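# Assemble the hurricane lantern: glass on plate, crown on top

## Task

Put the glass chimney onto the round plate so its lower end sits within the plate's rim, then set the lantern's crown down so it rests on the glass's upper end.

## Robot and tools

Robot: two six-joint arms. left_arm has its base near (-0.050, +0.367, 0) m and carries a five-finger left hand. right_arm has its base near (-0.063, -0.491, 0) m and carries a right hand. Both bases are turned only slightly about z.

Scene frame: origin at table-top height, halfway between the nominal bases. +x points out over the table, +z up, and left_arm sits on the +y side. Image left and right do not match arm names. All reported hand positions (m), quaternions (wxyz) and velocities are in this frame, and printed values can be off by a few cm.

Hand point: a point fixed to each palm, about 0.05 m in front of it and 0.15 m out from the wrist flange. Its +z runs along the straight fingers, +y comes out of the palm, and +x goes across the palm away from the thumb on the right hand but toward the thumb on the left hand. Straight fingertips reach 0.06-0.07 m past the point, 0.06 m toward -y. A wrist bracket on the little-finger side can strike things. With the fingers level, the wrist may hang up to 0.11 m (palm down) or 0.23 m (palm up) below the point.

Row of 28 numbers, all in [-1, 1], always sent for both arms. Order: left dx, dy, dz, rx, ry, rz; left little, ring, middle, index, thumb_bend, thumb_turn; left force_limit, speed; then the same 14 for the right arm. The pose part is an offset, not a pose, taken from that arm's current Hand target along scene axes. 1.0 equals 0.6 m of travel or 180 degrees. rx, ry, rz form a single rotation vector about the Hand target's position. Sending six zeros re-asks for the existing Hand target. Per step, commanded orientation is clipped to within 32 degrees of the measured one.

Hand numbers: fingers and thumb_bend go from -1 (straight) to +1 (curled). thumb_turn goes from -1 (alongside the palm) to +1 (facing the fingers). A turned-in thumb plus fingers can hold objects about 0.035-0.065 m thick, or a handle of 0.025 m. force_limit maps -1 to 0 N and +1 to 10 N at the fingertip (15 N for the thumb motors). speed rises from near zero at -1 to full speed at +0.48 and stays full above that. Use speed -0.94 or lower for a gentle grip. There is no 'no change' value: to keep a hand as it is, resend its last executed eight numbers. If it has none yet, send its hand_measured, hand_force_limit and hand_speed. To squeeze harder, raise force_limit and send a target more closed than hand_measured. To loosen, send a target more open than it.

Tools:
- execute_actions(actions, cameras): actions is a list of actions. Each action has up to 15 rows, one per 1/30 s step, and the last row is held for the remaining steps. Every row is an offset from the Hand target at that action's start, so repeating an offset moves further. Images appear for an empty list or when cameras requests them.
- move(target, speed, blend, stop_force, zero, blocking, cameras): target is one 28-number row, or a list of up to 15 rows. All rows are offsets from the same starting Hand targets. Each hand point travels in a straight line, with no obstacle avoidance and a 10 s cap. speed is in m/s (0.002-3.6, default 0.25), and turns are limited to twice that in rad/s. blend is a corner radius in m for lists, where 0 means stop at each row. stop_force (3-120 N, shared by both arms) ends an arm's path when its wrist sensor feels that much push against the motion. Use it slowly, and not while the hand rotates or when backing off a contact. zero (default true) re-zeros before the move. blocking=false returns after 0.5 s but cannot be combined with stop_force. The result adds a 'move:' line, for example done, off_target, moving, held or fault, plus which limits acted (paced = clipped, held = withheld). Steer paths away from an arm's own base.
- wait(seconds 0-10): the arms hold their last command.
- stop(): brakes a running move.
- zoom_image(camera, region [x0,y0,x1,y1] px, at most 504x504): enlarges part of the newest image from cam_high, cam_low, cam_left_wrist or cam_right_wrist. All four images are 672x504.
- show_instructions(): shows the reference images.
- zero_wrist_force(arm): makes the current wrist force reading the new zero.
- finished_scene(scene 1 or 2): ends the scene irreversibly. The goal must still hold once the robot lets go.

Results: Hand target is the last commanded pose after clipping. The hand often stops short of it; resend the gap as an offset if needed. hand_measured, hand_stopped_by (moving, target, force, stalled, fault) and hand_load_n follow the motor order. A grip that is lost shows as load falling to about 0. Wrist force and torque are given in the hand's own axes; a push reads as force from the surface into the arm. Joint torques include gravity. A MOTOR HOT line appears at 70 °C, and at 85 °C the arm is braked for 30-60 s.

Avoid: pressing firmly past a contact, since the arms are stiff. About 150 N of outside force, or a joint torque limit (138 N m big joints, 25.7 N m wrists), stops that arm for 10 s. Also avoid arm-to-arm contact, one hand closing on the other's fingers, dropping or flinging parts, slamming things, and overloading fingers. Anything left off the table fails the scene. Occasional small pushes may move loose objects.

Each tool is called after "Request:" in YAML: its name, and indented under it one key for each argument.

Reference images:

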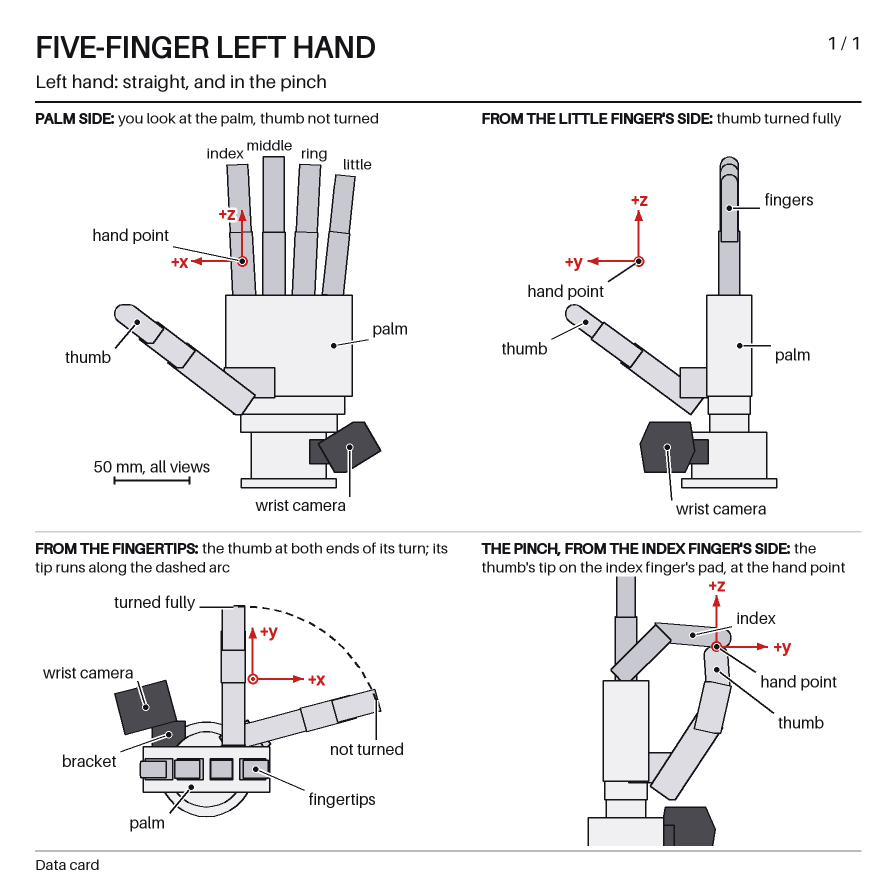

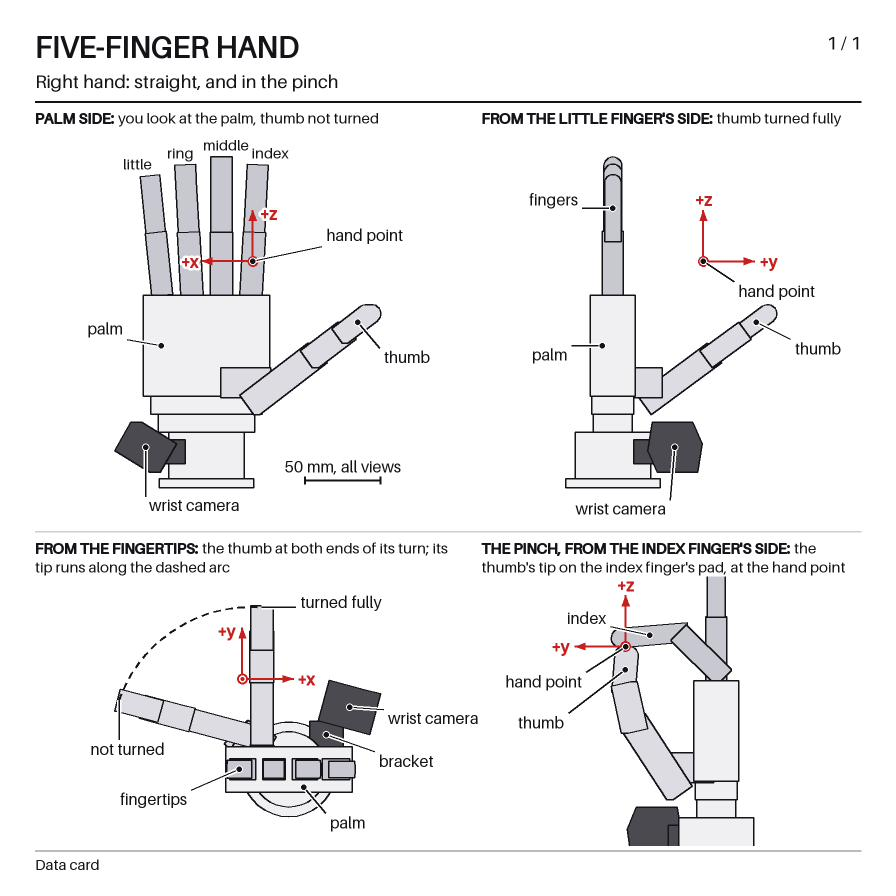

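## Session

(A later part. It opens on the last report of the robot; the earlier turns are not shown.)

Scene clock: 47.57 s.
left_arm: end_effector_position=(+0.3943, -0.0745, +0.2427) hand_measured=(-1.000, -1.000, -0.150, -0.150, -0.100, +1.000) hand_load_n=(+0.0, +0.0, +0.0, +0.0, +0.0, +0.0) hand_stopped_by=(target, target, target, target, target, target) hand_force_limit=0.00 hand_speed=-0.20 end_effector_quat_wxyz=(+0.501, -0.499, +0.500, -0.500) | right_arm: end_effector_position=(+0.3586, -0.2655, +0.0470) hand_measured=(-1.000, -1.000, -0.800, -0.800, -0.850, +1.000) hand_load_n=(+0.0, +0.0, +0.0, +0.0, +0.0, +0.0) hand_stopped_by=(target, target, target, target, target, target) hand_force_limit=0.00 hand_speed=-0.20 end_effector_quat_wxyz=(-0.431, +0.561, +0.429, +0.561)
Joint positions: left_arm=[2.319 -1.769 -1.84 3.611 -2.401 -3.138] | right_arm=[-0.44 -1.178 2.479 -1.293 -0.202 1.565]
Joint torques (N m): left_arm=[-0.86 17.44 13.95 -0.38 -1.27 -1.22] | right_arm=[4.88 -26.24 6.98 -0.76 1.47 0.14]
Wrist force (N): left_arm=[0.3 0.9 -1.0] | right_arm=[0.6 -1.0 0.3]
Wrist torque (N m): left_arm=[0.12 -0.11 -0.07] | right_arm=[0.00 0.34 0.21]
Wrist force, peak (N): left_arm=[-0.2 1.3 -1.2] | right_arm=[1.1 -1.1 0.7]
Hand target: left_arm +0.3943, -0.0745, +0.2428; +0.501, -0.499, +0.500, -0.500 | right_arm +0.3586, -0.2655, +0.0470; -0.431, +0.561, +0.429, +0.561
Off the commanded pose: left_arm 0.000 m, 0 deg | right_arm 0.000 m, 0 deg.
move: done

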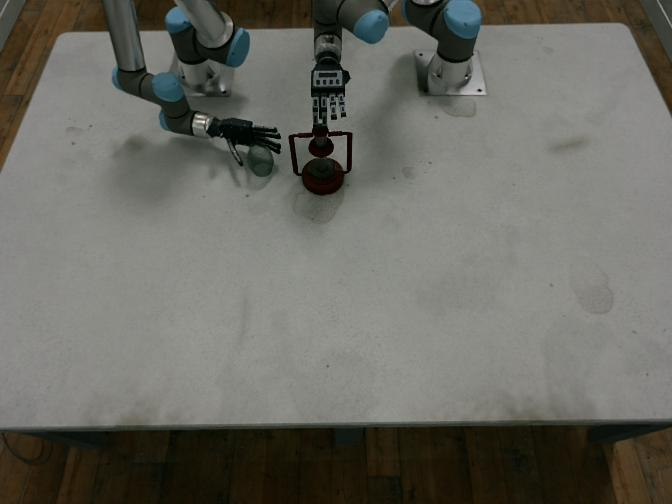

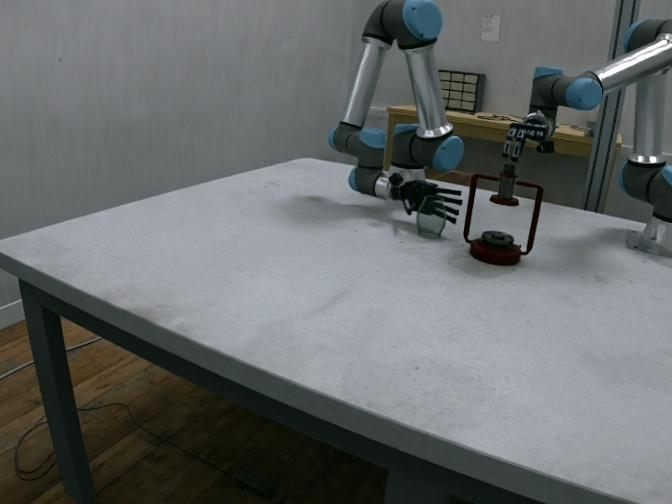

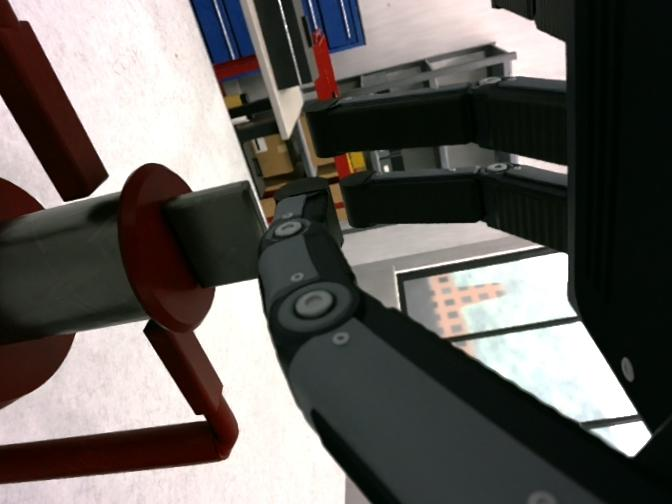

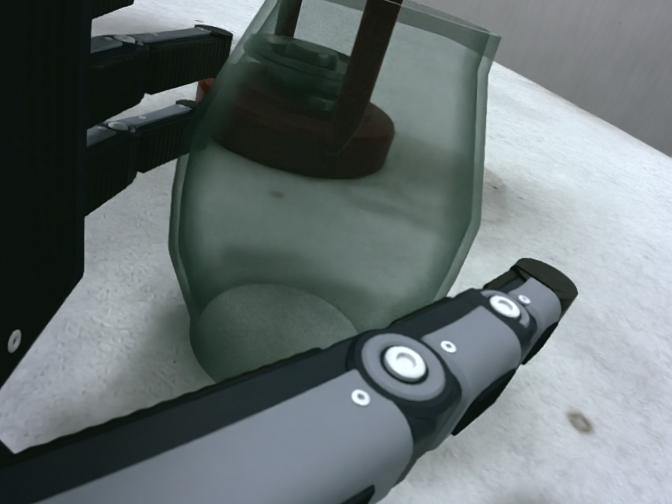

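Request:
move:
  target: [-0.0013,0,-0.0483,0,0,0,-1,-1,-0.15,-0.15,-0.1,1,0.0,-0.2,0,0,0,0,0,0,-1,-1,-0.7,-0.7,-0.7,1,-0.6,-0.7]
  speed: 0.05
  stop_force: 5

Request:
move:
  target: [0.0072,0,0,0,0,0,-1,-1,-0.15,-0.15,-0.1,1,0.0,-0.2,0,0,0,0,0,0,-1,-1,-0.3,-0.3,-0.3,1,-0.6,-0.88]
  speed: 0.02
  stop_force: 4
  cameras: ["cam_right_wrist","cam_left_wrist"]

Scene clock: 49.97 s.
left_arm: end_effector_position=(+0.3935, -0.0745, +0.2138) hand_measured=(-1.000, -1.000, -0.150, -0.150, -0.100, +1.000) hand_load_n=(+0.0, +0.0, +0.0, -0.5, +0.0, +0.0) hand_stopped_by=(target, target, target, target, target, target) hand_force_limit=0.00 hand_speed=-0.20 end_effector_quat_wxyz=(+0.501, -0.499, +0.500, -0.500) | right_arm: end_effector_position=(+0.3586, -0.2655, +0.0470) hand_measured=(-1.000, -1.000, -0.700, -0.700, -0.700, +1.000) hand_load_n=(+0.0, +0.0, +0.0, +0.0, +0.0, +0.0) hand_stopped_by=(target, target, target, target, target, target) hand_force_limit=-0.60 hand_speed=-0.70 end_effector_quat_wxyz=(-0.431, +0.561, +0.429, +0.561)
Joint positions: left_arm=[2.318 -1.803 -1.882 3.687 -2.402 -3.138] | right_arm=[-0.44 -1.178 2.479 -1.293 -0.202 1.565]
Joint torques (N m): left_arm=[-4.16 43.5 29.61 -1.42 -0.42 1.84] | right_arm=[5.74 -27.12 3.17 -0.73 -0.17 0.55]
Wrist force (N): left_arm=[0.2 1.1 -1.1] | right_arm=[0.2 -1.1 0.3]
Wrist torque (N m): left_arm=[0.15 -0.10 -0.04] | right_arm=[-0.01 0.39 0.19]
Wrist force, peak (N): left_arm=[0.2 2.0 -1.1] | right_arm=[0.7 -1.2 0.5]
Hand target: left_arm +0.3935, -0.0745, +0.2138; +0.501, -0.499, +0.500, -0.500 | right_arm +0.3586, -0.2655, +0.0470; -0.431, +0.561, +0.429, +0.561
Off the commanded pose: left_arm 0.000 m, 0 deg | right_arm 0.000 m, 0 deg.
move: done

Scene clock: 51.30 s.
left_arm: end_effector_position=(+0.3961, -0.0745, +0.2139) hand_measured=(-1.000, -1.000, -0.150, -0.150, -0.100, +1.000) hand_load_n=(+0.0, +0.0, +0.0, +0.0, +0.5, +0.0) hand_stopped_by=(target, target, target, target, target, target) hand_force_limit=0.00 hand_speed=-0.20 end_effector_quat_wxyz=(+0.501, -0.499, +0.500, -0.500) | right_arm: end_effector_position=(+0.3586, -0.2655, +0.0470) hand_measured=(-1.000, -1.000, -0.524, -0.556, -0.630, +1.000) hand_load_n=(+0.5, +0.0, +4.5, +0.5, +7.0, +0.5) hand_stopped_by=(target, target, force, force, force, target) hand_force_limit=-0.60 hand_speed=-0.88 end_effector_quat_wxyz=(-0.431, +0.561, +0.429, +0.561)
Joint positions: left_arm=[2.322 -1.805 -1.879 3.686 -2.398 -3.138] | right_arm=[-0.44 -1.178 2.479 -1.293 -0.202 1.565]
Joint torques (N m): left_arm=[-7.17 42.65 7.65 4.1 -2.41 1.69] | right_arm=[5.5 -26.76 -0.82 -0.77 -1.46 0.72]
Wrist force (N): left_arm=[0.1 -0.1 -5.7] | right_arm=[0.5 -1.3 0.3]
Wrist torque (N m): left_arm=[0.09 -0.18 -0.01] | right_arm=[0.00 0.35 0.18]
Wrist force, peak (N): left_arm=[0.8 -1.8 -11.2] | right_arm=[0.9 -1.6 0.6]
Hand target: left_arm +0.3961, -0.0745, +0.2139; +0.501, -0.499, +0.500, -0.500 (not the last commanded pose) | right_arm +0.3586, -0.2655, +0.0470; -0.431, +0.561, +0.429, +0.561
Off the commanded pose: left_arm 0.002 m, 0 deg | right_arm 0.000 m, 0 deg.
move: contact (left_arm)
Images, in order (width x height): cam_left_wrist 672x504, cam_right_wrist 672x504.

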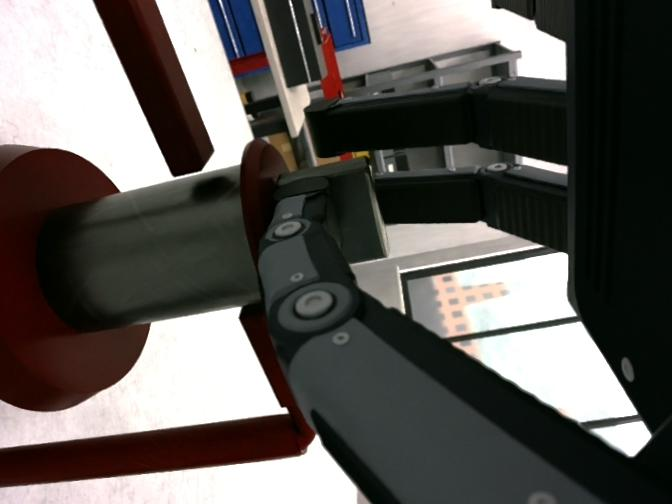

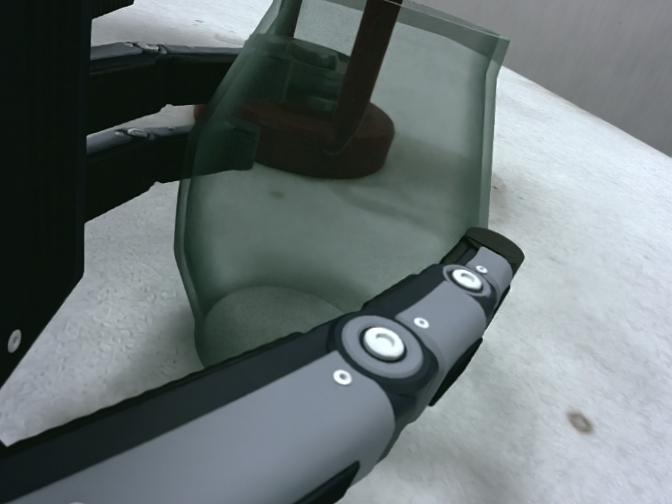

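Request:
move:
  target: [0,0,0,0,0,0,-1,-1,0.7,0.7,-0.1,1,-0.6,-0.9,0,0,0,0,0,0,-1,-1,-0.2,-0.2,-0.3,1,0.0,-0.93]

Request:
move:
  target: [0,0,0,0,0,0,-1,-1,0.6,0.6,0.2,1,0.9,-0.94,0,0,0,0,0,0,-1,-1,-0.2,-0.2,-0.3,1,0.0,-0.93]
  cameras: ["cam_right_wrist","cam_left_wrist","cam_high","cam_low"]

Request:
zoom_image:
  camera: "cam_high"
  region: [230, 120, 300, 200]

Request:
zoom_image:
  camera: "cam_low"
  region: [390, 170, 470, 270]

Scene clock: 53.27 s.
left_arm: end_effector_position=(+0.3961, -0.0745, +0.2139) hand_measured=(-1.000, -1.000, +0.016, +0.128, -0.100, +1.000) hand_load_n=(+0.0, +0.0, +2.5, +4.0, +2.0, +0.0) hand_stopped_by=(target, target, force, force, target, target) hand_force_limit=-0.60 hand_speed=-0.90 end_effector_quat_wxyz=(+0.501, -0.499, +0.500, -0.500) | right_arm: end_effector_position=(+0.3586, -0.2655, +0.0470) hand_measured=(-1.000, -1.000, -0.520, -0.532, -0.632, +1.000) hand_load_n=(+0.0, +0.0, +2.0, +5.5, +11.0, -0.5) hand_stopped_by=(target, target, force, force, force, target) hand_force_limit=0.00 hand_speed=-0.93 end_effector_quat_wxyz=(-0.431, +0.561, +0.429, +0.561)
Joint positions: left_arm=[2.322 -1.805 -1.879 3.686 -2.398 -3.138] | right_arm=[-0.44 -1.178 2.479 -1.293 -0.202 1.565]
Joint torques (N m): left_arm=[-7.52 38.55 8.73 1.74 -2.29 1.79] | right_arm=[5.87 -26.32 -6.04 -0.78 -1.06 0.56]
Wrist force (N): left_arm=[0.0 -2.9 -0.2] | right_arm=[-0.2 -1.0 0.2]
Wrist torque (N m): left_arm=[0.05 -0.18 0.02] | right_arm=[-0.01 0.33 0.21]
Wrist force, peak (N): left_arm=[0.0 -0.2 -6.2] | right_arm=[0.8 -1.5 0.8]
Hand target: left_arm +0.3961, -0.0745, +0.2139; +0.501, -0.499, +0.500, -0.500 | right_arm +0.3586, -0.2655, +0.0470; -0.431, +0.561, +0.429, +0.561
Off the commanded pose: left_arm 0.000 m, 0 deg | right_arm 0.000 m, 0 deg.
move: done

Scene clock: 53.87 s.
left_arm: end_effector_position=(+0.3961, -0.0745, +0.2139) hand_measured=(-1.000, -1.000, +0.040, +0.142, -0.074, +1.000) hand_load_n=(+0.0, +0.0, +10.0, +10.5, +13.5, +1.0) hand_stopped_by=(target, target, force, force, force, target) hand_force_limit=0.90 hand_speed=-0.94 end_effector_quat_wxyz=(+0.501, -0.499, +0.500, -0.500) | right_arm: end_effector_position=(+0.3586, -0.2655, +0.0470) hand_measured=(-1.000, -1.000, -0.520, -0.532, -0.632, +1.000) hand_load_n=(+0.0, +0.0, +2.0, +5.5, +11.5, -0.5) hand_stopped_by=(target, target, force, force, force, target) hand_force_limit=0.00 hand_speed=-0.93 end_effector_quat_wxyz=(-0.431, +0.561, +0.429, +0.561)
Joint positions: left_arm=[2.322 -1.805 -1.879 3.686 -2.398 -3.138] | right_arm=[-0.44 -1.178 2.479 -1.293 -0.202 1.565]
Joint torques (N m): left_arm=[-7.22 36.13 9.43 0.04 -2.12 1.75] | right_arm=[5.34 -26.71 -7.63 -0.77 -1.05 0.55]
Wrist force (N): left_arm=[2.3 -4.3 3.5] | right_arm=[-0.4 -1.0 0.1]
Wrist torque (N m): left_arm=[0.14 -0.26 0.11] | right_arm=[-0.01 0.36 0.20]
Wrist force, peak (N): left_arm=[2.6 -5.3 6.6] | right_arm=[-0.3 -1.2 0.1]
Hand target: left_arm +0.3961, -0.0745, +0.2139; +0.501, -0.499, +0.500, -0.500 | right_arm +0.3586, -0.2655, +0.0470; -0.431, +0.561, +0.429, +0.561
Off the commanded pose: left_arm 0.000 m, 0 deg | right_arm 0.000 m, 0 deg.
move: done

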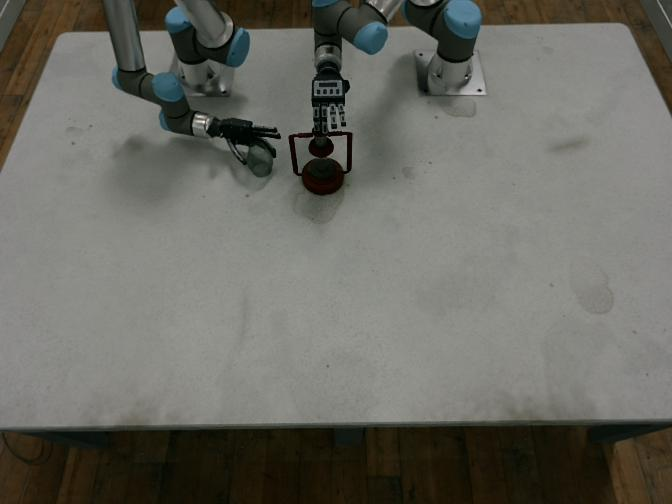

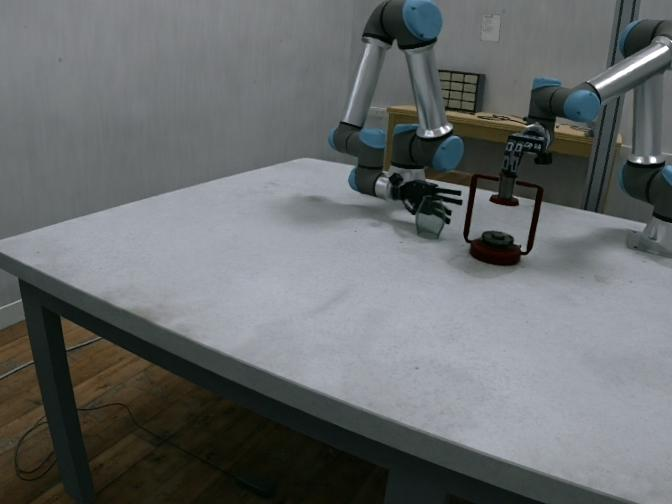

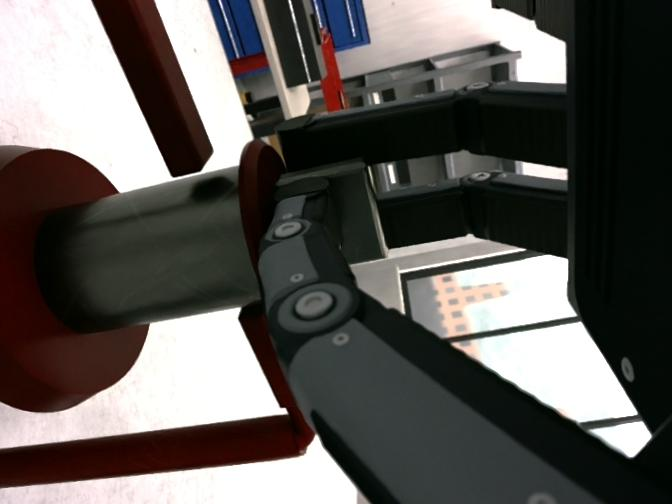

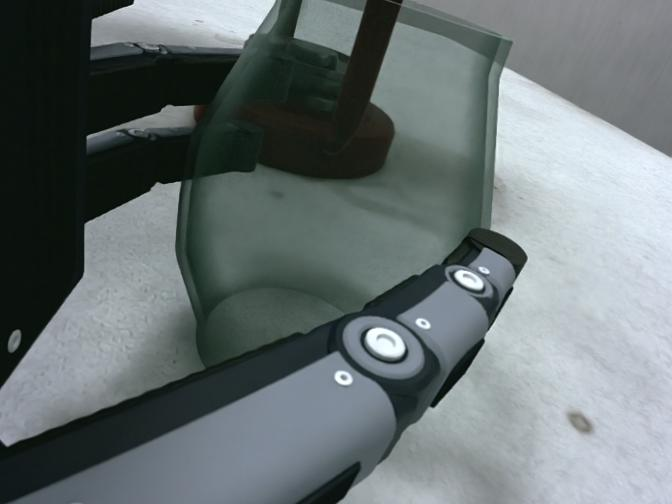

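Scaled by 6.300.

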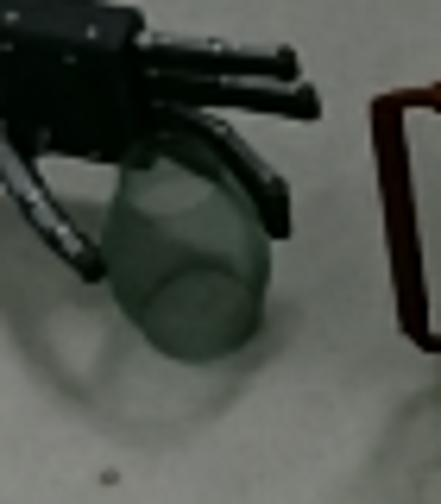

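Scaled by 5.040.

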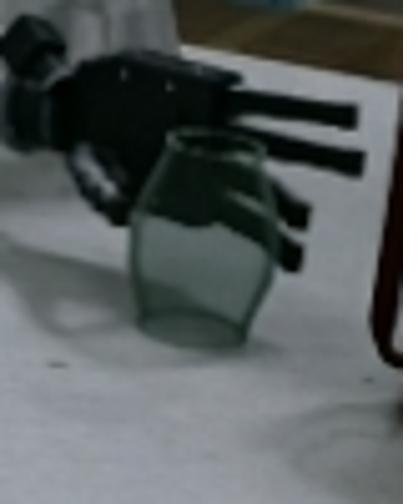

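Request:
move:
  target: [0,0,0.0438,0,0,0,-1,-1,0.6,0.6,0.2,1,0.9,-0.94,0,0,0.098,0,0,0,-1,-1,-0.2,-0.2,-0.3,1,0.0,-0.93]
  speed: 0.03
  cameras: ["cam_right_wrist","cam_left_wrist","cam_high","cam_low"]

Request:
zoom_image:
  camera: "cam_low"
  region: [410, 160, 530, 270]

Scene clock: 56.87 s.
left_arm: end_effector_position=(+0.3961, -0.0745, +0.2403) hand_measured=(-1.000, -1.000, +0.040, +0.142, -0.074, +1.000) hand_load_n=(+0.0, +0.0, +1.5, +11.0, +11.5, +1.5) hand_stopped_by=(target, target, force, force, force, target) hand_force_limit=0.90 hand_speed=-0.94 end_effector_quat_wxyz=(+0.501, -0.499, +0.500, -0.500) | right_arm: end_effector_position=(+0.3587, -0.2655, +0.1058) hand_measured=(-1.000, -1.000, -0.520, -0.532, -0.632, +1.000) hand_load_n=(+0.0, +0.0, +2.0, +5.5, +11.5, +0.0) hand_stopped_by=(target, target, force, force, force, target) hand_force_limit=0.00 hand_speed=-0.93 end_effector_quat_wxyz=(-0.431, +0.561, +0.429, +0.561) end_effector_velocity=(+0.000, +0.000, -0.001) end_effector_angular_velocity=(-0.001, -0.001, +0.000)
Joint positions: left_arm=[2.322 -1.773 -1.842 3.617 -2.398 -3.138] | right_arm=[-0.44 -1.384 2.454 -1.062 -0.202 1.565]
Joint velocities: left_arm=[within noise] | right_arm=[0 0.004 0 -0.006 0 0.001]
Joint torques (N m): left_arm=[-6.62 36.3 20.76 5.26 -0.86 -0.9] | right_arm=[-0.7 -9.6 -9.26 -1.08 -0.34 -1.81]
Wrist force (N): left_arm=[2.3 17.8 3.2] | right_arm=[-0.6 -1.2 0.1]
Wrist torque (N m): left_arm=[0.52 -0.30 -0.23] | right_arm=[-0.02 0.36 0.20]
Wrist force, peak (N): left_arm=[2.1 18.3 3.2] | right_arm=[-0.8 -1.3 0.1]
Hand target: left_arm +0.3961, -0.0745, +0.2401; +0.501, -0.499, +0.500, -0.500 | right_arm +0.3586, -0.2655, +0.1058; -0.431, +0.561, +0.429, +0.561
Off the commanded pose: left_arm 0.000 m, 0 deg | right_arm 0.000 m, 0 deg.
move: done

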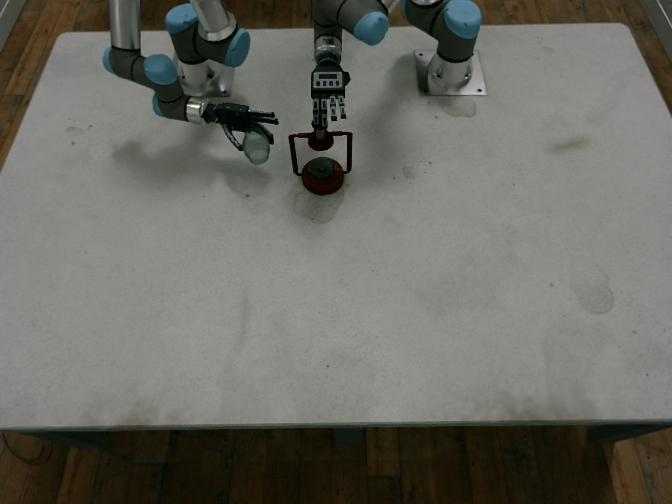

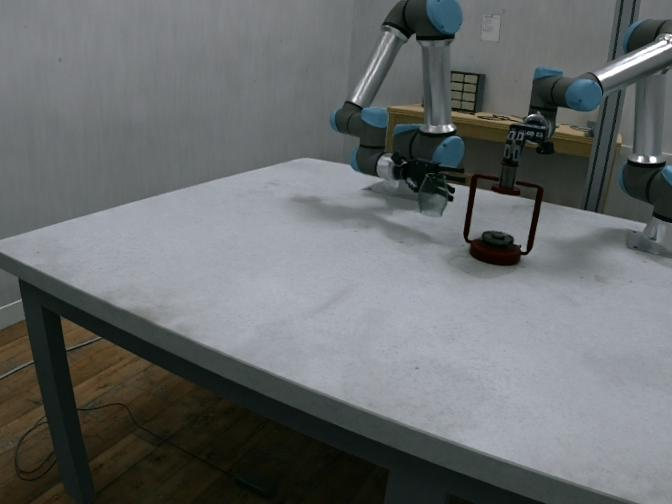

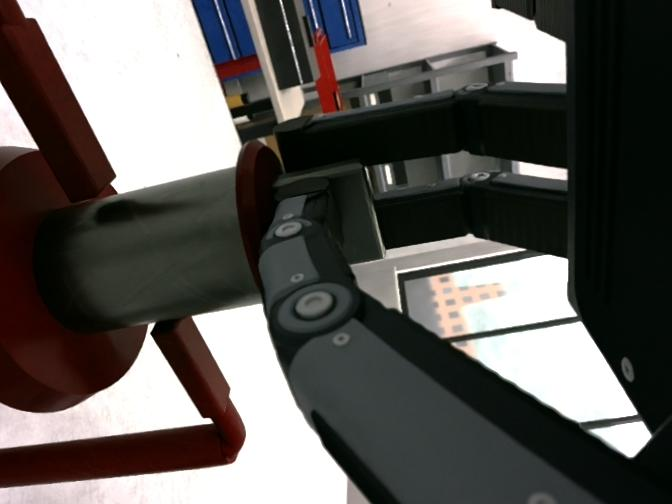

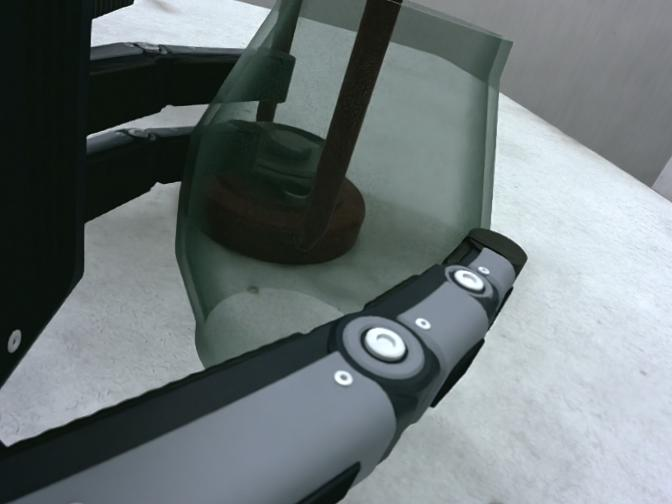

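Scaled by 4.200.

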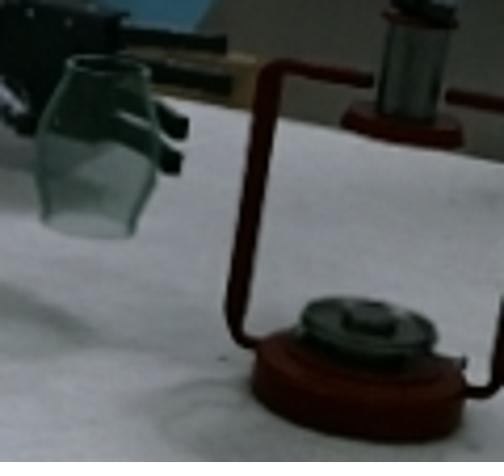

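Request:
move:
  target: [0,0,0,0,0,0,-1,-1,0.5,0.5,0.1,1,0.95,-0.95,0,0,0,0,0,0,-1,-1,-0.2,-0.2,-0.3,1,0.0,-0.93]

Scene clock: 59.23 s.
left_arm: end_effector_position=(+0.3961, -0.0745, +0.2401) hand_measured=(-1.000, -1.000, +0.236, +0.142, +0.054, +1.000) hand_load_n=(+0.0, +0.0, +9.5, +0.0, +14.0, +1.5) hand_stopped_by=(target, target, force, force, force, target) hand_force_limit=0.95 hand_speed=-0.95 end_effector_quat_wxyz=(+0.501, -0.499, +0.500, -0.500) | right_arm: end_effector_position=(+0.3586, -0.2655, +0.1058) hand_measured=(-1.000, -1.000, -0.520, -0.532, -0.632, +1.000) hand_load_n=(+0.0, +0.0, +2.0, +5.5, +11.5, -0.5) hand_stopped_by=(target, target, force, force, force, target) hand_force_limit=0.00 hand_speed=-0.93 end_effector_quat_wxyz=(-0.431, +0.561, +0.429, +0.561)
Joint positions: left_arm=[2.322 -1.774 -1.842 3.618 -2.398 -3.138] | right_arm=[-0.44 -1.384 2.454 -1.063 -0.202 1.565]
Joint torques (N m): left_arm=[-6.97 15.37 10.54 -1.67 0.01 0.96] | right_arm=[-6.23 -8.38 2.61 -1.53 -1.54 0.82]
Wrist force (N): left_arm=[0.0 -1.2 -0.3] | right_arm=[-0.6 -1.1 0.1]
Wrist torque (N m): left_arm=[0.10 -0.08 -0.03] | right_arm=[-0.01 0.36 0.21]
Wrist force, peak (N): left_arm=[2.2 18.2 3.3] | right_arm=[-0.6 -1.3 0.4]
Hand target: left_arm +0.3961, -0.0745, +0.2401; +0.501, -0.499, +0.500, -0.500 | right_arm +0.3586, -0.2655, +0.1058; -0.431, +0.561, +0.429, +0.561
Off the commanded pose: left_arm 0.000 m, 0 deg | right_arm 0.000 m, 0 deg.
move: done

Request:
move:
  target: [0,0,0,0,0,0,-1,-1,-0.15,-0.15,-0.1,1,0.0,-0.2,0,0,0,0,0,0,-1,-1,-0.2,-0.2,-0.3,1,0.0,-0.93]

Request:
move:
  target:
    - [-0.0043,-0.0108,0.005,0,0,0,-1,-1,-0.15,-0.15,-0.1,1,0.0,-0.2,0,0,0,0,0,0,-1,-1,-0.2,-0.2,-0.3,1,0.0,-0.93]
    - [-0.0043,-0.0108,-0.0437,0,0,0,-1,-1,-0.15,-0.15,-0.1,1,0.0,-0.2,0,0,0,0,0,0,-1,-1,-0.2,-0.2,-0.3,1,0.0,-0.93]
  speed: 0.05
  stop_force: 5
  cameras: ["cam_left_wrist"]

Scene clock: 66.53 s.
left_arm: end_effector_position=(+0.3961, -0.0745, +0.2401) hand_measured=(-1.000, -1.000, -0.150, -0.150, -0.100, +1.000) hand_load_n=(+0.0, +0.0, +0.0, +0.0, +0.5, +0.0) hand_stopped_by=(target, target, target, target, target, target) hand_force_limit=0.00 hand_speed=-0.20 end_effector_quat_wxyz=(+0.501, -0.499, +0.500, -0.500) | right_arm: end_effector_position=(+0.3586, -0.2655, +0.1058) hand_measured=(-1.000, -1.000, -0.520, -0.532, -0.632, +1.000) hand_load_n=(+0.0, +0.0, +1.5, +5.5, +11.5, -0.5) hand_stopped_by=(target, target, force, force, force, target) hand_force_limit=0.00 hand_speed=-0.93 end_effector_quat_wxyz=(-0.431, +0.561, +0.429, +0.561)
Joint positions: left_arm=[2.322 -1.774 -1.842 3.618 -2.398 -3.138] | right_arm=[-0.44 -1.384 2.454 -1.063 -0.202 1.565]
Joint torques (N m): left_arm=[-5.64 15.27 10.82 -1.36 1.25 1.67] | right_arm=[-6.73 -8.39 2.89 -1.47 -1.44 0.77]
Wrist force (N): left_arm=[0.2 1.1 -1.3] | right_arm=[-0.4 -1.2 0.2]
Wrist torque (N m): left_arm=[0.17 -0.10 -0.07] | right_arm=[-0.04 0.32 0.22]
Wrist force, peak (N): left_arm=[0.2 1.1 -1.3] | right_arm=[-0.9 -1.3 0.3]
Hand target: left_arm +0.3961, -0.0745, +0.2401; +0.501, -0.499, +0.500, -0.500 | right_arm +0.3586, -0.2655, +0.1058; -0.431, +0.561, +0.429, +0.561
Off the commanded pose: left_arm 0.000 m, 0 deg | right_arm 0.000 m, 0 deg.
move: done

Scene clock: 68.37 s.
left_arm: end_effector_position=(+0.3935, -0.0810, +0.2139) hand_measured=(-1.000, -1.000, -0.150, -0.150, -0.100, +1.000) hand_load_n=(+0.0, +0.0, +0.0, +0.0, +0.0, +0.0) hand_stopped_by=(target, target, target, target, target, target) hand_force_limit=0.00 hand_speed=-0.20 end_effector_quat_wxyz=(+0.501, -0.499, +0.500, -0.500) | right_arm: end_effector_position=(+0.3586, -0.2655, +0.1058) hand_measured=(-1.000, -1.000, -0.520, -0.532, -0.632, +1.000) hand_load_n=(+0.0, +0.0, +1.5, +6.0, +11.5, -0.5) hand_stopped_by=(target, target, force, force, force, target) hand_force_limit=0.00 hand_speed=-0.93 end_effector_quat_wxyz=(-0.431, +0.561, +0.429, +0.561)
Joint positions: left_arm=[2.308 -1.815 -1.865 3.683 -2.412 -3.138] | right_arm=[-0.44 -1.384 2.454 -1.063 -0.202 1.565]
Joint torques (N m): left_arm=[9.87 43.53 29.57 -1.6 1.7 1.72] | right_arm=[-6.63 -7.9 2.58 -1.5 -1.61 0.79]
Wrist force (N): left_arm=[0.1 1.2 -1.2] | right_arm=[-0.5 -1.0 0.2]
Wrist torque (N m): left_arm=[0.19 -0.08 -0.06] | right_arm=[0.00 0.35 0.22]
Wrist force, peak (N): left_arm=[0.0 2.0 -1.2] | right_arm=[-0.6 -1.4 -0.2]
Hand target: left_arm +0.3935, -0.0810, +0.2139; +0.501, -0.499, +0.500, -0.500 | right_arm +0.3586, -0.2655, +0.1058; -0.431, +0.561, +0.429, +0.561
Off the commanded pose: left_arm 0.000 m, 0 deg | right_arm 0.000 m, 0 deg.
move: done
Images, in order (width x height): cam_left_wrist 672x504.

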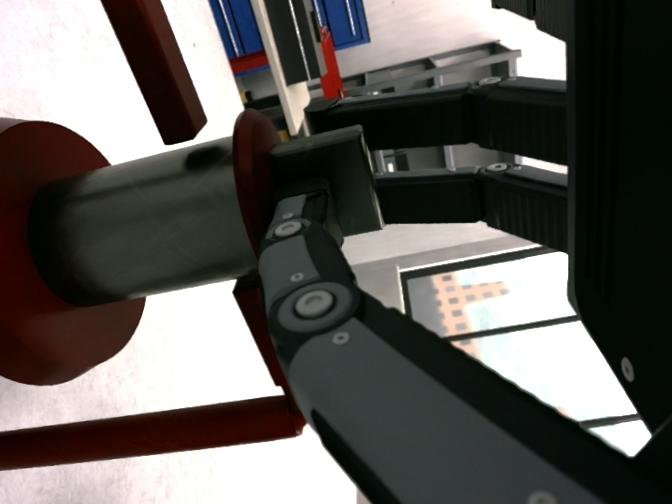

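Request:
move:
  target: [0.0037,0,0,0,0,0,-1,-1,-0.15,-0.15,-0.1,1,0.0,-0.2,0,0,0,0,0,0,-1,-1,-0.2,-0.2,-0.3,1,0.0,-0.93]
  speed: 0.02
  stop_force: 3

Request:
move:
  target: [0,0,0,0,0,0,-1,-1,0.7,0.7,-0.1,1,-0.6,-0.9,0,0,0,0,0,0,-1,-1,-0.2,-0.2,-0.3,1,0.0,-0.93]

Request:
move:
  target: [0,0,0,0,0,0,-1,-1,0.6,0.6,0.2,1,0.9,-0.94,0,0,0,0,0,0,-1,-1,-0.2,-0.2,-0.3,1,0.0,-0.93]
  cameras: ["cam_left_wrist"]

Scene clock: 70.13 s.
left_arm: end_effector_position=(+0.3958, -0.0810, +0.2139) hand_measured=(-1.000, -1.000, -0.150, -0.150, -0.100, +1.000) hand_load_n=(+0.0, +0.0, +0.0, +0.0, +0.0, +0.0) hand_stopped_by=(target, target, target, target, target, target) hand_force_limit=0.00 hand_speed=-0.20 end_effector_quat_wxyz=(+0.501, -0.499, +0.500, -0.500) | right_arm: end_effector_position=(+0.3586, -0.2655, +0.1058) hand_measured=(-1.000, -1.000, -0.520, -0.532, -0.632, +1.000) hand_load_n=(-0.5, +0.0, +1.5, +6.0, +11.5, -0.5) hand_stopped_by=(target, target, force, force, force, target) hand_force_limit=0.00 hand_speed=-0.93 end_effector_quat_wxyz=(-0.431, +0.561, +0.429, +0.561)
Joint positions: left_arm=[2.312 -1.818 -1.862 3.682 -2.408 -3.138] | right_arm=[-0.44 -1.384 2.454 -1.063 -0.202 1.565]
Joint torques (N m): left_arm=[-4.79 20.69 19.75 -1.27 -1.56 0.99] | right_arm=[-6.49 -7.54 2.76 -1.48 -1.54 0.82]
Wrist force (N): left_arm=[0.0 1.1 -1.1] | right_arm=[-0.5 -1.1 0.0]
Wrist torque (N m): left_arm=[0.17 -0.07 -0.06] | right_arm=[0.00 0.34 0.21]
Wrist force, peak (N): left_arm=[0.3 1.3 -1.4] | right_arm=[-0.8 -1.3 0.3]
Hand target: left_arm +0.3957, -0.0810, +0.2139; +0.501, -0.499, +0.500, -0.500 | right_arm +0.3586, -0.2655, +0.1058; -0.431, +0.561, +0.429, +0.561
Off the commanded pose: left_arm 0.000 m, 0 deg | right_arm 0.000 m, 0 deg.
move: done

Scene clock: 71.40 s.
left_arm: end_effector_position=(+0.3957, -0.0810, +0.2139) hand_measured=(-1.000, -1.000, +0.016, +0.128, -0.100, +1.000) hand_load_n=(+0.0, +0.0, +2.0, +3.5, +0.0, +0.0) hand_stopped_by=(target, target, force, force, target, target) hand_force_limit=-0.60 hand_speed=-0.90 end_effector_quat_wxyz=(+0.501, -0.499, +0.500, -0.500) | right_arm: end_effector_position=(+0.3586, -0.2655, +0.1058) hand_measured=(-1.000, -1.000, -0.520, -0.532, -0.632, +1.000) hand_load_n=(+0.0, +0.0, +1.5, +6.0, +11.5, -0.5) hand_stopped_by=(target, target, force, force, force, target) hand_force_limit=0.00 hand_speed=-0.93 end_effector_quat_wxyz=(-0.431, +0.561, +0.429, +0.561)
Joint positions: left_arm=[2.312 -1.818 -1.863 3.682 -2.409 -3.138] | right_arm=[-0.44 -1.384 2.454 -1.063 -0.202 1.565]
Joint torques (N m): left_arm=[-7.33 30.68 8.25 0.03 -2.11 -0.14] | right_arm=[-6.51 -8.17 2.24 -1.53 -1.37 0.73]
Wrist force (N): left_arm=[1.9 -2.9 3.6] | right_arm=[-0.6 -1.1 0.1]
Wrist torque (N m): left_arm=[0.08 -0.05 0.02] | right_arm=[-0.01 0.36 0.20]
Wrist force, peak (N): left_arm=[1.7 -3.2 4.4] | right_arm=[-0.7 -1.3 0.5]
Hand target: left_arm +0.3957, -0.0810, +0.2139; +0.501, -0.499, +0.500, -0.500 | right_arm +0.3586, -0.2655, +0.1058; -0.431, +0.561, +0.429, +0.561
Off the commanded pose: left_arm 0.000 m, 0 deg | right_arm 0.000 m, 0 deg.
move: done

Scene clock: 72.53 s.
left_arm: end_effector_position=(+0.3957, -0.0810, +0.2139) hand_measured=(-1.000, -1.000, +0.040, +0.142, -0.026, +1.000) hand_load_n=(+0.0, +0.0, +11.5, +10.5, +13.0, +1.5) hand_stopped_by=(target, target, force, force, force, target) hand_force_limit=0.90 hand_speed=-0.94 end_effector_quat_wxyz=(+0.501, -0.499, +0.500, -0.500) | right_arm: end_effector_position=(+0.3586, -0.2655, +0.1058) hand_measured=(-1.000, -1.000, -0.520, -0.532, -0.632, +1.000) hand_load_n=(+0.0, +0.0, +1.5, +5.5, +11.5, +0.0) hand_stopped_by=(target, target, force, force, force, target) hand_force_limit=0.00 hand_speed=-0.93 end_effector_quat_wxyz=(-0.431, +0.561, +0.429, +0.561)
Joint positions: left_arm=[2.312 -1.818 -1.863 3.682 -2.409 -3.138] | right_arm=[-0.44 -1.384 2.454 -1.063 -0.202 1.565]
Joint torques (N m): left_arm=[-7.56 39.64 7.09 1.26 -2.13 -1.36] | right_arm=[-6.73 -8.08 2.55 -1.48 -1.46 0.72]
Wrist force (N): left_arm=[1.9 -4.2 3.0] | right_arm=[-0.7 -1.0 0.3]
Wrist torque (N m): left_arm=[0.19 -0.14 0.12] | right_arm=[0.00 0.37 0.21]
Wrist force, peak (N): left_arm=[2.2 -5.0 14.1] | right_arm=[-0.7 -1.4 0.2]
Hand target: left_arm +0.3957, -0.0810, +0.2139; +0.501, -0.499, +0.500, -0.500 | right_arm +0.3586, -0.2655, +0.1058; -0.431, +0.561, +0.429, +0.561
Off the commanded pose: left_arm 0.000 m, 0 deg | right_arm 0.000 m, 0 deg.
move: done
Images, in order (width x height): cam_left_wrist 672x504.

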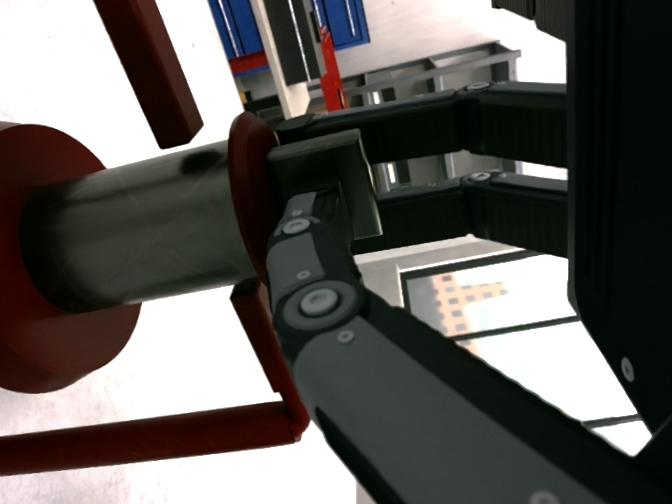

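Request:
move:
  target: [0,0,0.0427,0,0,0,-1,-1,0.6,0.6,0.2,1,0.9,-0.94,0,0,0,0,0,0,-1,-1,-0.2,-0.2,-0.3,1,0.0,-0.93]
  speed: 0.015
  cameras: ["cam_left_wrist","cam_low"]

Scene clock: 74.80 s.
left_arm: end_effector_position=(+0.3957, -0.0810, +0.2397) hand_measured=(-1.000, -1.000, +0.040, +0.142, -0.026, +1.000) hand_load_n=(+0.0, +0.0, +1.5, +11.0, +12.0, +2.0) hand_stopped_by=(target, target, force, force, force, target) hand_force_limit=0.90 hand_speed=-0.94 end_effector_quat_wxyz=(+0.501, -0.499, +0.500, -0.500) | right_arm: end_effector_position=(+0.3586, -0.2655, +0.1058) hand_measured=(-1.000, -1.000, -0.520, -0.532, -0.632, +1.000) hand_load_n=(+0.0, +0.0, +2.0, +5.5, +11.5, -0.5) hand_stopped_by=(target, target, force, force, force, target) hand_force_limit=0.00 hand_speed=-0.93 end_effector_quat_wxyz=(-0.431, +0.561, +0.429, +0.561)
Joint positions: left_arm=[2.312 -1.787 -1.827 3.616 -2.409 -3.138] | right_arm=[-0.44 -1.384 2.454 -1.063 -0.202 1.565]
Joint torques (N m): left_arm=[-7.53 36.3 21.37 5.15 -1.76 1.29] | right_arm=[-6.42 -8.36 2.84 -1.41 -1.48 0.74]
Wrist force (N): left_arm=[2.2 17.6 2.2] | right_arm=[-0.7 -1.3 0.0]
Wrist torque (N m): left_arm=[0.52 -0.24 -0.29] | right_arm=[-0.03 0.37 0.19]
Wrist force, peak (N): left_arm=[2.2 18.1 2.2] | right_arm=[-1.1 -1.1 0.2]
Hand target: left_arm +0.3957, -0.0810, +0.2395; +0.501, -0.499, +0.500, -0.500 | right_arm +0.3586, -0.2655, +0.1058; -0.431, +0.561, +0.429, +0.561
Off the commanded pose: left_arm 0.000 m, 0 deg | right_arm 0.000 m, 0 deg.
move: done
Images, in order (width x height): cam_low 672x504, cam_left_wrist 672x504.

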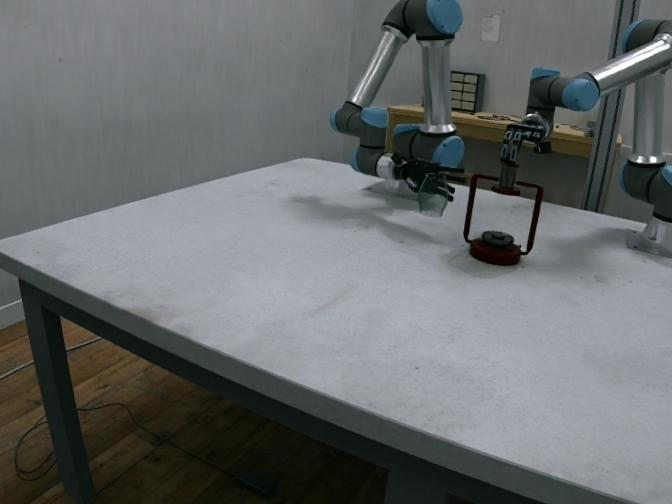

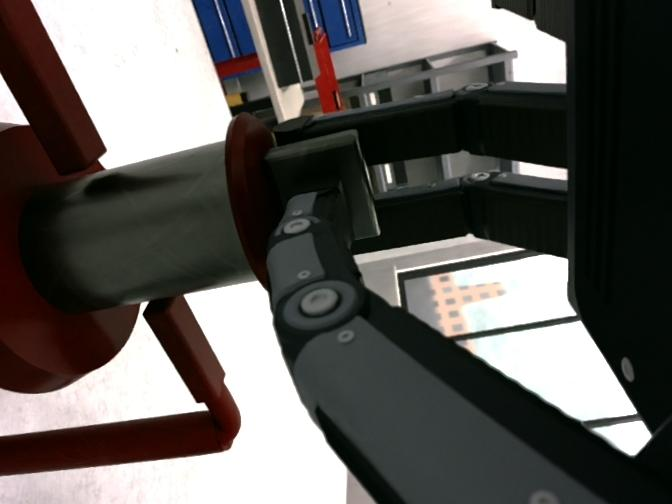

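Request:
move:
  target:
    - [0,0,0,0,0,0,-1,-1,0.6,0.6,0.2,1,0.9,-0.94,-0.0943,0.1675,-0.0013,0,0,0,-1,-1,-0.2,-0.2,-0.3,1,0.0,-0.93]
    - [0,0,0,0,0,0,-1,-1,0.6,0.6,0.2,1,0.9,-0.94,-0.061,0.31,-0.0013,0,0,0,-1,-1,-0.2,-0.2,-0.3,1,0.0,-0.93]
  speed: 0.09
  blend: 0.02
  stop_force: 6
  cameras: ["cam_high","cam_right_wrist","cam_low"]

Request:
zoom_image:
  camera: "cam_high"
  region: [280, 120, 350, 200]

Request:
zoom_image:
  camera: "cam_low"
  region: [450, 170, 530, 270]

Scene clock: 80.67 s.
left_arm: end_effector_position=(+0.3957, -0.0810, +0.2395) hand_measured=(-1.000, -1.000, +0.040, +0.142, -0.026, +1.000) hand_load_n=(+0.0, +0.0, +1.5, +11.0, +12.0, +2.0) hand_stopped_by=(target, target, force, force, force, target) hand_force_limit=0.90 hand_speed=-0.94 end_effector_quat_wxyz=(+0.501, -0.499, +0.500, -0.500) | right_arm: end_effector_position=(+0.3220, -0.0795, +0.1050) hand_measured=(-1.000, -1.000, -0.520, -0.532, -0.632, +1.000) hand_load_n=(+0.0, +0.0, +1.5, +5.5, +11.5, -0.5) hand_stopped_by=(target, target, force, force, force, target) hand_force_limit=0.00 hand_speed=-0.93 end_effector_quat_wxyz=(-0.431, +0.561, +0.429, +0.561)
Joint positions: left_arm=[2.312 -1.787 -1.827 3.616 -2.409 -3.138] | right_arm=[0.214 -1.34 2.394 -1.058 0.451 1.576]
Joint torques (N m): left_arm=[-8.03 23.86 13.24 5.92 -1.71 -1.08] | right_arm=[6.68 -28.58 -2.17 -2.74 1.57 0.66]
Wrist force (N): left_arm=[1.5 18.0 1.7] | right_arm=[-0.5 -0.9 0.1]
Wrist torque (N m): left_arm=[0.59 -0.18 -0.33] | right_arm=[0.01 0.33 0.20]
Wrist force, peak (N): left_arm=[2.0 18.5 1.7] | right_arm=[-0.5 -1.8 0.1]
Hand target: left_arm +0.3957, -0.0810, +0.2395; +0.501, -0.499, +0.500, -0.500 | right_arm +0.3220, -0.0795, +0.1050; -0.431, +0.561, +0.429, +0.561
Off the commanded pose: left_arm 0.000 m, 0 deg | right_arm 0.000 m, 0 deg.
move: done
Images, in order (width x height): cam_high 672x504, cam_low 672x504, cam_right_wrist 672x504.

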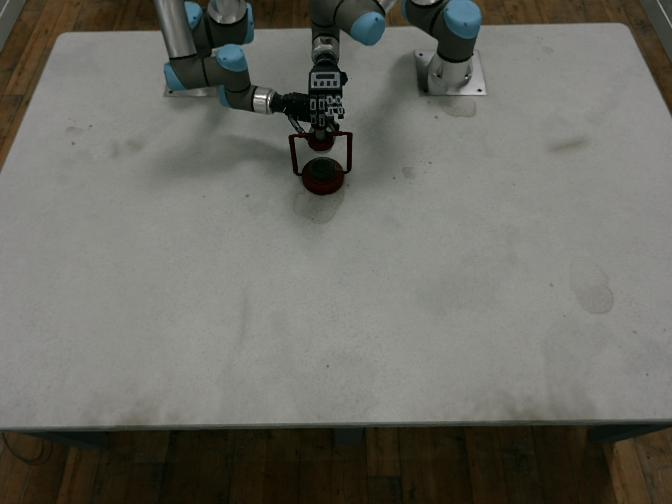

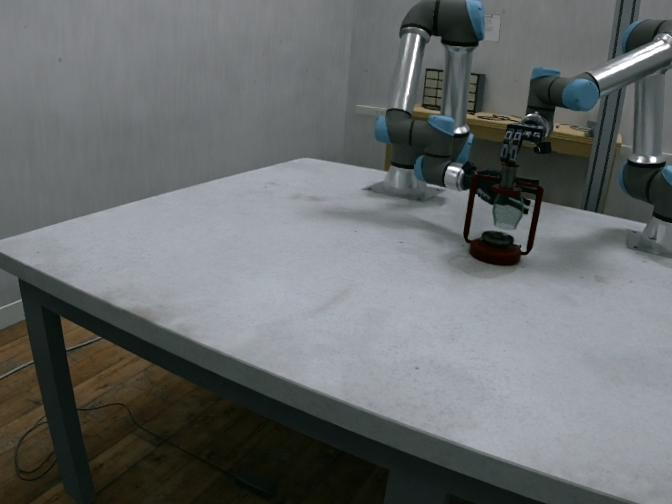

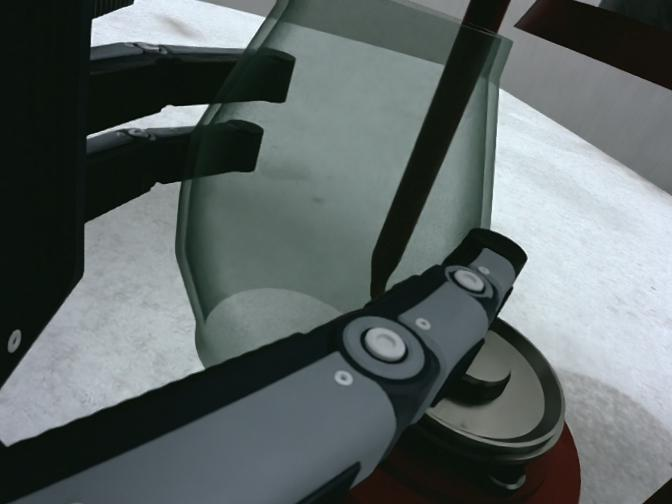

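Scaled by 6.300.

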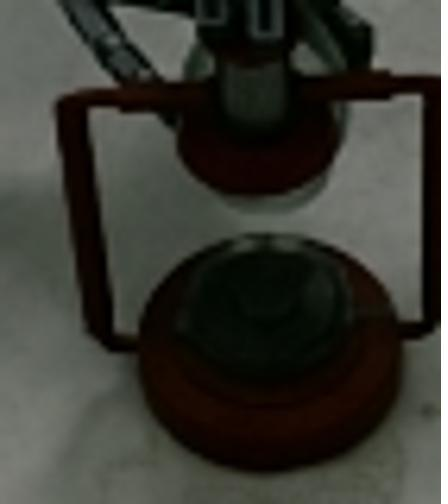

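Scaled by 5.040.

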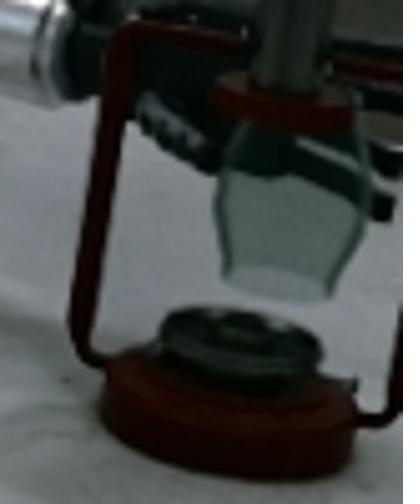

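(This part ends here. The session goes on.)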